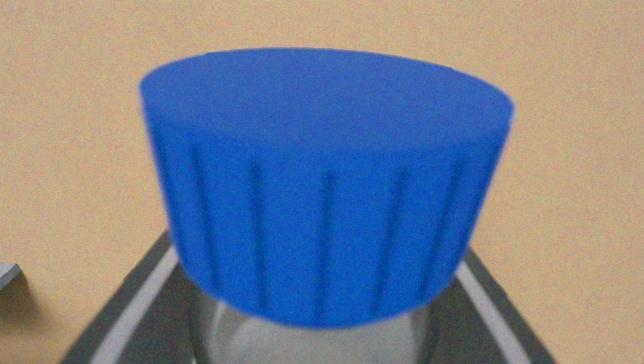

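Call:
move(target={"side": "right", "x": 0.3, "y": -0.39, "z": 1.437, "quat_wxyz": [0.5, -0.5, -0.5, 0.5]}, min_time_s=1.2, cameras=["head_camera"])

Call:
move(target={"side": "right", "x": 0.302, "y": -0.39, "z": 1.415, "quat_wxyz": [0.5, -0.5, -0.5, 0.5]}, min_time_s=0.8, cameras=["head_camera", "right_wrist_camera"])

Scene clock: 379.70 s.
Joint torques (N m): left_arm=[-7.55 13.27 4.63 -0.4 -0.78 1.81 0.25] | right_arm=[-20.42 -11.38 4.27 -5.18 -0.65 -2.17 0.24]
External joint torques (N m): left_arm=[0.25 1.58 -1.79 -0.45 0.03 -0.04 0.23] | right_arm=[-1.25 -0.66 1.74 0.01 -0.01 -0.28 0.25]
Wrist force (N): left_arm=[0.8 -5.4 1.4] | right_arm=[3.5 6.7 1.3]
Wrist torque (N m): left_arm=[0.23 0.09 -0.15] | right_arm=[-0.31 0.05 -0.20]
Wrist force, peak (N): left_arm=[1.1 -5.4 1.5] | right_arm=[3.7 7.3 0.7]
move: done
base_odometry: x=+3.800 y=-0.509 heading=-0.039
lidar_m: 0.40 0.42 0.59 1.35 2.16 3.13 5.44 3.03 2.39 1.59 0.58 0.42
base_status: not commanded
joint_positions: torso_squat_rad=+0.350 torso_shift_rad=+0.000 torso_pitch_rad=+0.000 torso_yaw_rad=+0.000 left_shoulder_pitch_rad=+0.470 left_shoulder_roll_rad=+2.067 left_shoulder_yaw_rad=-0.459 left_elbow_rad=-2.362 left_forearm_roll_rad=-1.034 left_wrist_pitch_rad=+1.188 left_hand_roll_rad=+1.131 left_gripper_m=+0.100 right_shoulder_pitch_rad=-0.954 right_shoulder_roll_rad=-0.374 right_shoulder_yaw_rad=-0.743 right_elbow_rad=-1.904 right_forearm_roll_rad=-0.421 right_wrist_pitch_rad=+1.448 right_hand_roll_rad=+1.911 right_gripper_m=+0.056 head_pan_rad=-0.500 head_tilt_rad=+0.300
joint_status: all done
wheel_motors_off: 0
motor_effort: left_wheel=+4(5) right_wheel=-8(8)
contact_limits: left_gripper_m 350 mA; right_gripper_m 350 mA
chest: x=-0.2280 y=-0.0002 z=+1.2475 quat_wxyz=(+1.000, +0.000, +0.000, +0.000) (m; base frame)
left_hand: x=+0.1502 y=+0.4000 z=+1.2122 quat_wxyz=(+0.500, +0.501, -0.500, -0.500) (m; base frame)
right_hand: x=+0.2999 y=-0.3902 z=+1.4368 quat_wxyz=(+0.500, -0.500, -0.500, +0.500) (m; base frame)
right_hand_status: reached (checked arc, planned for 1.2 s): 0 mm and 0.0 deg off.
pictures: head_camera
camera_calibration:
head_camera: T_world_to_cam=[[-0.504669, -0.863021, 0.0224455, -0.131956], [-0.235559, 0.112642, -0.96531, 1.40737], [0.830555, -0.492449, -0.260139, 0.490578], [0, 0, 0, 1]] pos_world=[-0.142528, -0.0308245, 1.48912]

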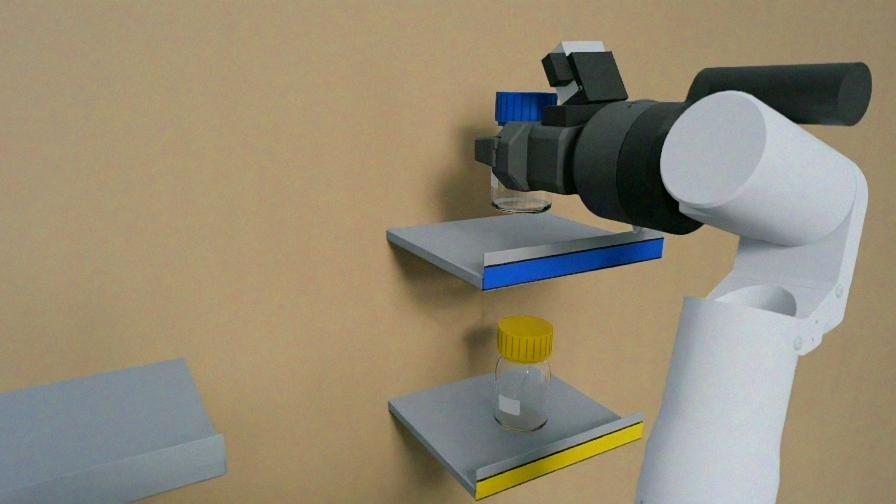

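Scene clock: 380.83 s.
Joint torques (N m): left_arm=[-7.88 13.36 4.77 -0.35 -0.79 1.91 0.24] | right_arm=[-17.39 -11.14 1.11 -5.89 -0.75 -2.29 0.23]
External joint torques (N m): left_arm=[-0.09 1.67 -1.65 -0.4 0.01 0.07 0.23] | right_arm=[1.57 -0.45 -1.48 -0.35 -0.07 -0.42 0.24]
Wrist force (N): left_arm=[1.2 -5.3 1.2] | right_arm=[3.6 6.4 0.8]
Wrist torque (N m): left_arm=[0.22 0.15 -0.17] | right_arm=[-0.32 0.11 -0.21]
Wrist force, peak (N): left_arm=[1.0 -5.4 1.4] | right_arm=[3.4 7.3 1.6]
move: done
base_odometry: x=+3.800 y=-0.509 heading=-0.039
lidar_m: 0.40 0.42 0.58 1.35 2.16 3.13 5.43 3.03 2.40 1.59 0.58 0.42
base_status: not commanded
joint_positions: torso_squat_rad=+0.350 torso_shift_rad=+0.000 torso_pitch_rad=+0.000 torso_yaw_rad=+0.000 left_shoulder_pitch_rad=+0.470 left_shoulder_roll_rad=+2.067 left_shoulder_yaw_rad=-0.459 left_elbow_rad=-2.362 left_forearm_roll_rad=-1.034 left_wrist_pitch_rad=+1.188 left_hand_roll_rad=+1.131 left_gripper_m=+0.100 right_shoulder_pitch_rad=-0.901 right_shoulder_roll_rad=-0.336 right_shoulder_yaw_rad=-0.753 right_elbow_rad=-1.925 right_forearm_roll_rad=-0.434 right_wrist_pitch_rad=+1.413 right_hand_roll_rad=+1.935 right_gripper_m=+0.056 head_pan_rad=-0.500 head_tilt_rad=+0.300
joint_status: all done
wheel_motors_off: 0
motor_effort: left_wheel=+5(5) right_wheel=-7(9)
contact_limits: left_gripper_m 350 mA; right_gripper_m 350 mA
chest: x=-0.2280 y=-0.0002 z=+1.2475 quat_wxyz=(+1.000, +0.000, +0.000, +0.000) (m; base frame)
left_hand: x=+0.1502 y=+0.4000 z=+1.2122 quat_wxyz=(+0.500, +0.501, -0.500, -0.500) (m; base frame)
right_hand: x=+0.3018 y=-0.3903 z=+1.4154 quat_wxyz=(+0.501, -0.499, -0.499, +0.500) (m; base frame)
right_hand_status: reached (checked arc, planned for 0.8 s): 1 mm and 0.2 deg off.
pictures: head_camera, right_wrist_camera
camera_calibration:
head_camera: T_world_to_cam=[[-0.504669, -0.863021, 0.0224455, -0.131956], [-0.235559, 0.112642, -0.96531, 1.40737], [0.830555, -0.492449, -0.260139, 0.490578], [0, 0, 0, 1]] pos_world=[-0.142528, -0.0308245, 1.48912]
right_wrist_camera: T_world_to_cam=[[-0.0178076, -0.99856, 0.050599, -0.460786], [-0.498695, -0.0349922, -0.866071, 1.38974], [0.866594, -0.0406561, -0.497354, 0.498675], [0, 0, 0, 1]] pos_world=[0.252702, -0.391218, 1.47495]

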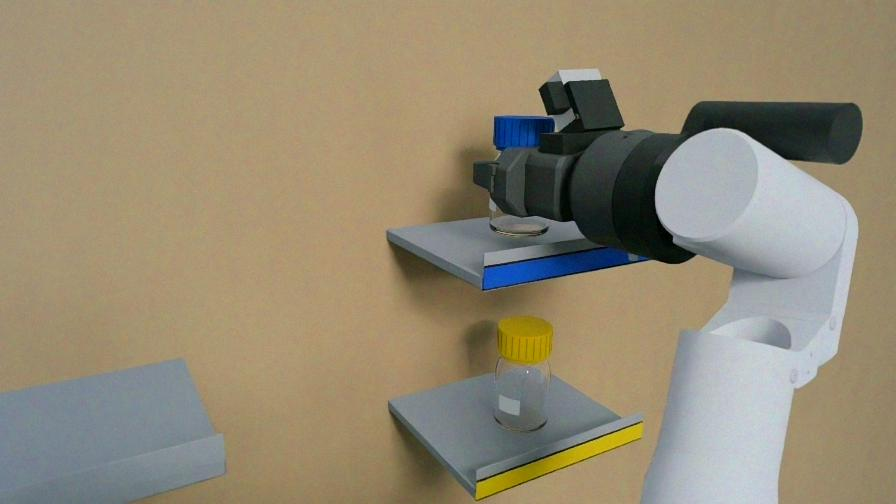

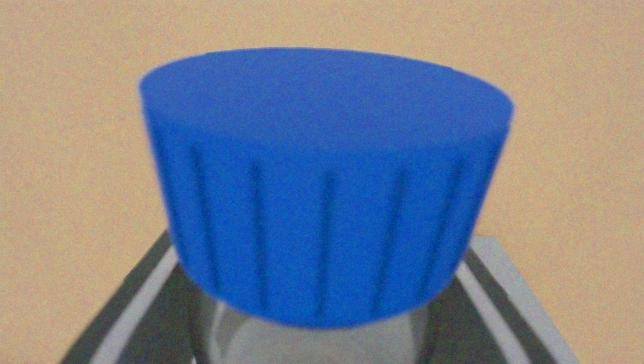

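Call:
move(target={"side": "right", "x": 0.302, "y": -0.39, "z": 1.408, "quat_wxyz": [0.5, -0.5, -0.5, 0.5]}, min_time_s=0.6)

Call:
move(target={"side": "right", "x": 0.302, "y": -0.39, "z": 1.405, "quat_wxyz": [0.5, -0.5, -0.5, 0.5]}, min_time_s=0.5, cameras=["head_camera"])

Scene clock: 382.17 s.
Joint torques (N m): left_arm=[-7.81 13.4 4.55 -0.13 -0.81 1.8 0.28] | right_arm=[-17.23 -10.6 1.3 -5.9 -0.9 -2.24 0.34]
External joint torques (N m): left_arm=[-0.01 1.71 -1.88 -0.19 0 -0.04 0.27] | right_arm=[1.62 0.05 -1.31 -0.23 -0.21 -0.37 0.35]
Wrist force (N): left_arm=[0.9 -5.2 1.2] | right_arm=[3.9 6.5 0.8]
Wrist torque (N m): left_arm=[0.20 0.11 -0.16] | right_arm=[-0.34 0.14 -0.19]
Wrist force, peak (N): left_arm=[0.8 -5.5 1.6] | right_arm=[4.0 7.1 0.8]
move: done
base_odometry: x=+3.800 y=-0.509 heading=-0.039
lidar_m: 0.40 0.43 0.58 1.35 2.17 3.13 5.43 3.03 2.40 1.59 0.59 0.42
base_status: not commanded
joint_positions: torso_squat_rad=+0.350 torso_shift_rad=+0.000 torso_pitch_rad=+0.000 torso_yaw_rad=+0.000 left_shoulder_pitch_rad=+0.470 left_shoulder_roll_rad=+2.067 left_shoulder_yaw_rad=-0.459 left_elbow_rad=-2.362 left_forearm_roll_rad=-1.034 left_wrist_pitch_rad=+1.188 left_hand_roll_rad=+1.131 left_gripper_m=+0.100 right_shoulder_pitch_rad=-0.881 right_shoulder_roll_rad=-0.321 right_shoulder_yaw_rad=-0.757 right_elbow_rad=-1.934 right_forearm_roll_rad=-0.441 right_wrist_pitch_rad=+1.398 right_hand_roll_rad=+1.946 right_gripper_m=+0.056 head_pan_rad=-0.500 head_tilt_rad=+0.300
joint_status: all done
wheel_motors_off: 0
motor_effort: left_wheel=+5(5) right_wheel=-9(9)
contact_limits: left_gripper_m 350 mA; right_gripper_m 350 mA
chest: x=-0.2280 y=-0.0002 z=+1.2475 quat_wxyz=(+1.000, +0.000, +0.000, +0.000) (m; base frame)
left_hand: x=+0.1502 y=+0.4000 z=+1.2122 quat_wxyz=(+0.500, +0.501, -0.500, -0.500) (m; base frame)
right_hand: x=+0.3020 y=-0.3899 z=+1.4082 quat_wxyz=(+0.500, -0.500, -0.500, +0.500) (m; base frame)
right_hand_status: reached (checked arc, planned for 0.6 s): 0 mm and 0.0 deg off.
pictures: none

Scene clock: 383.00 s.
Joint torques (N m): left_arm=[-8.1 13.5 4.71 -0.38 -0.79 1.62 0.31] | right_arm=[-16.95 -10.59 0.97 -6 -1.01 -2.35 0.14]
External joint torques (N m): left_arm=[-0.3 1.81 -1.72 -0.43 0.02 -0.22 0.29] | right_arm=[1.86 0.04 -1.65 -0.28 -0.31 -0.48 0.15]
Wrist force (N): left_arm=[0.9 -5.3 1.2] | right_arm=[2.7 6.5 0.5]
Wrist torque (N m): left_arm=[0.21 0.10 -0.16] | right_arm=[-0.32 0.06 -0.18]
Wrist force, peak (N): left_arm=[1.0 -5.3 1.5] | right_arm=[3.9 7.3 0.9]
move: done
base_odometry: x=+3.800 y=-0.509 heading=-0.039
lidar_m: 0.41 0.43 0.58 1.35 2.16 3.13 5.44 3.04 2.39 1.59 0.58 0.42
base_status: not commanded
joint_positions: torso_squat_rad=+0.350 torso_shift_rad=+0.000 torso_pitch_rad=+0.000 torso_yaw_rad=+0.000 left_shoulder_pitch_rad=+0.470 left_shoulder_roll_rad=+2.067 left_shoulder_yaw_rad=-0.459 left_elbow_rad=-2.362 left_forearm_roll_rad=-1.034 left_wrist_pitch_rad=+1.188 left_hand_roll_rad=+1.131 left_gripper_m=+0.100 right_shoulder_pitch_rad=-0.873 right_shoulder_roll_rad=-0.315 right_shoulder_yaw_rad=-0.758 right_elbow_rad=-1.937 right_forearm_roll_rad=-0.444 right_wrist_pitch_rad=+1.392 right_hand_roll_rad=+1.950 right_gripper_m=+0.056 head_pan_rad=-0.500 head_tilt_rad=+0.300
joint_status: all done
wheel_motors_off: 0
motor_effort: left_wheel=+5(5) right_wheel=-8(9)
contact_limits: left_gripper_m 350 mA; right_gripper_m 350 mA
chest: x=-0.2280 y=-0.0002 z=+1.2475 quat_wxyz=(+1.000, +0.000, +0.000, +0.000) (m; base frame)
left_hand: x=+0.1502 y=+0.4000 z=+1.2122 quat_wxyz=(+0.500, +0.501, -0.500, -0.500) (m; base frame)
right_hand: x=+0.3020 y=-0.3899 z=+1.4051 quat_wxyz=(+0.500, -0.500, -0.500, +0.500) (m; base frame)
right_hand_status: reached (checked arc, planned for 0.5 s): 0 mm and 0.0 deg off.
pictures: head_camera
camera_calibration:
head_camera: T_world_to_cam=[[-0.504669, -0.863021, 0.0224455, -0.131956], [-0.235559, 0.112642, -0.96531, 1.40737], [0.830555, -0.492449, -0.260139, 0.490578], [0, 0, 0, 1]] pos_world=[-0.142528, -0.0308245, 1.48912]

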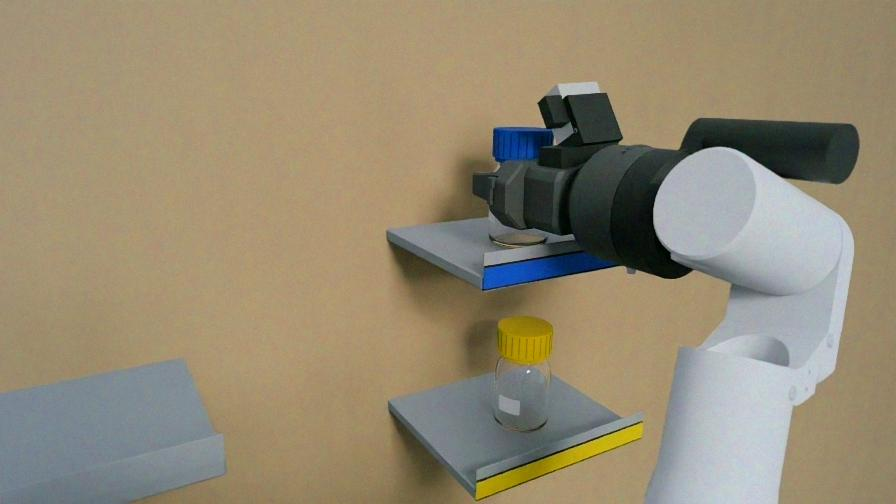

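Call:
move(target={"side": "right", "x": 0.302, "y": -0.39, "z": 1.4025, "quat_wxyz": [0.5, -0.5, -0.5, 0.5]}, min_time_s=0.5)

Call:
zoom_image(camera="head_camera", region=[380, 100, 680, 300])

Scene clock: 384.20 s.
Joint torques (N m): left_arm=[-7.6 13.12 4.67 -0.38 -0.76 1.69 0.31] | right_arm=[-11.43 -7.44 0.47 -3.32 -0.46 0.41 0.01]
External joint torques (N m): left_arm=[0.2 1.43 -1.76 -0.43 0.05 -0.15 0.3] | right_arm=[7.33 3.17 -2.15 2.42 0.24 2.28 0.02]
Wrist force (N): left_arm=[1.0 -5.3 1.7] | right_arm=[2.9 -5.7 -3.9]
Wrist torque (N m): left_arm=[0.22 0.14 -0.13] | right_arm=[-0.40 0.15 -0.01]
Wrist force, peak (N): left_arm=[1.0 -5.3 1.7] | right_arm=[3.6 7.4 1.6]
move: done
base_odometry: x=+3.800 y=-0.509 heading=-0.039
lidar_m: 0.41 0.42 0.58 1.35 2.17 3.12 5.44 3.03 2.40 1.59 0.58 0.42
base_status: not commanded
joint_positions: torso_squat_rad=+0.350 torso_shift_rad=+0.000 torso_pitch_rad=+0.000 torso_yaw_rad=+0.000 left_shoulder_pitch_rad=+0.470 left_shoulder_roll_rad=+2.067 left_shoulder_yaw_rad=-0.459 left_elbow_rad=-2.362 left_forearm_roll_rad=-1.034 left_wrist_pitch_rad=+1.188 left_hand_roll_rad=+1.131 left_gripper_m=+0.100 right_shoulder_pitch_rad=-0.868 right_shoulder_roll_rad=-0.311 right_shoulder_yaw_rad=-0.760 right_elbow_rad=-1.940 right_forearm_roll_rad=-0.447 right_wrist_pitch_rad=+1.387 right_hand_roll_rad=+1.953 right_gripper_m=+0.056 head_pan_rad=-0.500 head_tilt_rad=+0.300
joint_status: all done
wheel_motors_off: 0
motor_effort: left_wheel=+5(5) right_wheel=-7(8)
contact_limits: left_gripper_m 350 mA; right_gripper_m 350 mA
chest: x=-0.2280 y=-0.0002 z=+1.2475 quat_wxyz=(+1.000, +0.000, +0.000, +0.000) (m; base frame)
left_hand: x=+0.1502 y=+0.4000 z=+1.2122 quat_wxyz=(+0.500, +0.501, -0.500, -0.500) (m; base frame)
right_hand: x=+0.3018 y=-0.3898 z=+1.4039 quat_wxyz=(+0.499, -0.501, -0.500, +0.500) (m; base frame)
right_hand_status: reached (checked arc, planned for 0.5 s): 1 mm and 0.2 deg off.
pictures: none

Scaled by 1.680 from the camera's 896x504 image, which has a finer 1280x720 frame.
This view is cut from an older image: the scene may have changed since it was taken.

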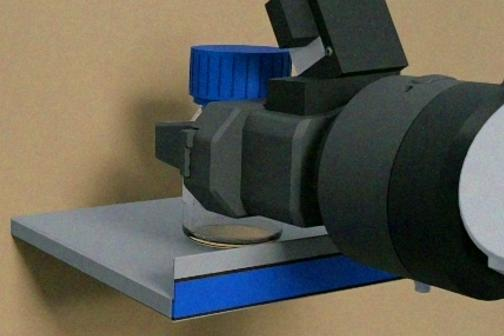

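Call:
move(target={"side": "right", "x": 0.302, "y": -0.39, "z": 1.4041, "quat_wxyz": [0.5, -0.5, -0.5, 0.5]}, min_time_s=0.5)

Scene clock: 385.27 s.
Joint torques (N m): left_arm=[-7.85 13.3 4.89 -0.45 -0.79 1.7 0.3] | right_arm=[-15.93 -10.4 2.41 -3.99 -0.48 -0.21 -0.02]
External joint torques (N m): left_arm=[-0.06 1.61 -1.53 -0.5 0.02 -0.15 0.28] | right_arm=[2.84 0.22 -0.21 1.75 0.21 1.65 -0.01]
Wrist force (N): left_arm=[0.8 -5.0 1.2] | right_arm=[2.4 -1.6 -1.6]
Wrist torque (N m): left_arm=[0.17 0.10 -0.14] | right_arm=[-0.32 0.06 -0.03]
Wrist force, peak (N): left_arm=[1.2 -5.3 1.5] | right_arm=[1.2 -6.8 -4.0]
move: done
base_odometry: x=+3.800 y=-0.509 heading=-0.039
lidar_m: 0.40 0.42 0.58 1.35 2.17 3.13 5.43 3.03 2.40 1.59 0.58 0.42
base_status: not commanded
joint_positions: torso_squat_rad=+0.350 torso_shift_rad=+0.000 torso_pitch_rad=+0.000 torso_yaw_rad=+0.000 left_shoulder_pitch_rad=+0.470 left_shoulder_roll_rad=+2.067 left_shoulder_yaw_rad=-0.459 left_elbow_rad=-2.362 left_forearm_roll_rad=-1.034 left_wrist_pitch_rad=+1.188 left_hand_roll_rad=+1.131 left_gripper_m=+0.100 right_shoulder_pitch_rad=-0.868 right_shoulder_roll_rad=-0.311 right_shoulder_yaw_rad=-0.760 right_elbow_rad=-1.941 right_forearm_roll_rad=-0.447 right_wrist_pitch_rad=+1.387 right_hand_roll_rad=+1.953 right_gripper_m=+0.056 head_pan_rad=-0.500 head_tilt_rad=+0.300
joint_status: all done
wheel_motors_off: 0
motor_effort: left_wheel=+5(5) right_wheel=-7(9)
contact_limits: left_gripper_m 350 mA; right_gripper_m 350 mA
chest: x=-0.2280 y=-0.0002 z=+1.2475 quat_wxyz=(+1.000, +0.000, +0.000, +0.000) (m; base frame)
left_hand: x=+0.1502 y=+0.4000 z=+1.2122 quat_wxyz=(+0.500, +0.501, -0.500, -0.500) (m; base frame)
right_hand: x=+0.3017 y=-0.3898 z=+1.4044 quat_wxyz=(+0.499, -0.501, -0.501, +0.499) (m; base frame)
right_hand_status: reached (checked arc, planned for 0.5 s): 0 mm and 0.2 deg off.
pictures: none

Call:
move(target={"side": "right", "x": 0.302, "y": -0.39, "z": 1.4046, "quat_wxyz": [0.5, -0.5, -0.5, 0.5]}, min_time_s=0.5)

Scene clock: 386.30 s.
Joint torques (N m): left_arm=[-7.75 13.16 5.01 -0.55 -0.85 1.68 0.32] | right_arm=[-17.49 -12.01 2.65 -4.82 -0.65 -0.93 0.05]
External joint torques (N m): left_arm=[0.05 1.47 -1.42 -0.6 -0.04 -0.17 0.31] | right_arm=[1.27 -1.4 0.03 0.91 0.05 0.94 0.06]
Wrist force (N): left_arm=[0.9 -5.0 1.1] | right_arm=[2.7 0.6 -1.6]
Wrist torque (N m): left_arm=[0.18 0.13 -0.15] | right_arm=[-0.32 0.14 -0.08]
Wrist force, peak (N): left_arm=[1.1 -5.4 1.4] | right_arm=[2.4 -1.4 -2.4]
move: done
base_odometry: x=+3.800 y=-0.509 heading=-0.039
lidar_m: 0.40 0.43 0.59 1.35 2.16 3.13 5.44 3.02 2.38 1.58 0.58 0.43
base_status: not commanded
joint_positions: torso_squat_rad=+0.350 torso_shift_rad=+0.000 torso_pitch_rad=+0.000 torso_yaw_rad=+0.000 left_shoulder_pitch_rad=+0.470 left_shoulder_roll_rad=+2.067 left_shoulder_yaw_rad=-0.459 left_elbow_rad=-2.362 left_forearm_roll_rad=-1.034 left_wrist_pitch_rad=+1.188 left_hand_roll_rad=+1.131 left_gripper_m=+0.100 right_shoulder_pitch_rad=-0.869 right_shoulder_roll_rad=-0.311 right_shoulder_yaw_rad=-0.760 right_elbow_rad=-1.941 right_forearm_roll_rad=-0.447 right_wrist_pitch_rad=+1.387 right_hand_roll_rad=+1.953 right_gripper_m=+0.056 head_pan_rad=-0.500 head_tilt_rad=+0.300
joint_status: all done
wheel_motors_off: 0
motor_effort: left_wheel=+5(5) right_wheel=-8(9)
contact_limits: left_gripper_m 350 mA; right_gripper_m 350 mA
chest: x=-0.2280 y=-0.0002 z=+1.2475 quat_wxyz=(+1.000, +0.000, +0.000, +0.000) (m; base frame)
left_hand: x=+0.1502 y=+0.4000 z=+1.2122 quat_wxyz=(+0.500, +0.501, -0.500, -0.500) (m; base frame)
right_hand: x=+0.3016 y=-0.3898 z=+1.4046 quat_wxyz=(+0.499, -0.502, -0.501, +0.499) (m; base frame)
right_hand_status: reached (checked arc, planned for 0.5 s): 0 mm and 0.3 deg off.
pictures: none

Call:
move(target={"side": "right", "x": 0.302, "y": -0.39, "z": 1.4052, "quat_wxyz": [0.5, -0.5, -0.5, 0.5]}, min_time_s=0.5)

Scene clock: 387.33 s.
Joint torques (N m): left_arm=[-7.69 13.28 4.39 -0.4 -0.84 1.8 0.3] | right_arm=[-18.06 -11.83 3.07 -5.03 -0.76 -1.11 -0.06]
External joint torques (N m): left_arm=[0.1 1.59 -2.03 -0.45 -0.03 -0.04 0.29] | right_arm=[0.71 -1.21 0.44 0.7 -0.06 0.75 -0.06]
Wrist force (N): left_arm=[0.8 -5.0 1.6] | right_arm=[2.8 1.4 -1.7]
Wrist torque (N m): left_arm=[0.16 0.12 -0.17] | right_arm=[-0.34 0.11 -0.13]
Wrist force, peak (N): left_arm=[1.1 -5.4 1.2] | right_arm=[3.3 2.1 -1.5]
move: done
base_odometry: x=+3.800 y=-0.509 heading=-0.039
lidar_m: 0.41 0.42 0.59 1.35 2.17 3.13 5.43 3.03 2.40 1.60 0.58 0.42
base_status: not commanded
joint_positions: torso_squat_rad=+0.350 torso_shift_rad=+0.000 torso_pitch_rad=+0.000 torso_yaw_rad=+0.000 left_shoulder_pitch_rad=+0.470 left_shoulder_roll_rad=+2.067 left_shoulder_yaw_rad=-0.459 left_elbow_rad=-2.362 left_forearm_roll_rad=-1.034 left_wrist_pitch_rad=+1.188 left_hand_roll_rad=+1.131 left_gripper_m=+0.100 right_shoulder_pitch_rad=-0.869 right_shoulder_roll_rad=-0.311 right_shoulder_yaw_rad=-0.760 right_elbow_rad=-1.941 right_forearm_roll_rad=-0.447 right_wrist_pitch_rad=+1.386 right_hand_roll_rad=+1.953 right_gripper_m=+0.056 head_pan_rad=-0.500 head_tilt_rad=+0.300
joint_status: all done
wheel_motors_off: 0
motor_effort: left_wheel=+5(5) right_wheel=-7(9)
contact_limits: left_gripper_m 350 mA; right_gripper_m 350 mA
chest: x=-0.2280 y=-0.0002 z=+1.2475 quat_wxyz=(+1.000, +0.000, +0.000, +0.000) (m; base frame)
left_hand: x=+0.1502 y=+0.4000 z=+1.2122 quat_wxyz=(+0.500, +0.501, -0.500, -0.500) (m; base frame)
right_hand: x=+0.3016 y=-0.3898 z=+1.4047 quat_wxyz=(+0.499, -0.502, -0.501, +0.499) (m; base frame)
right_hand_status: reached (checked arc, planned for 0.5 s): 1 mm and 0.3 deg off.
pictures: none


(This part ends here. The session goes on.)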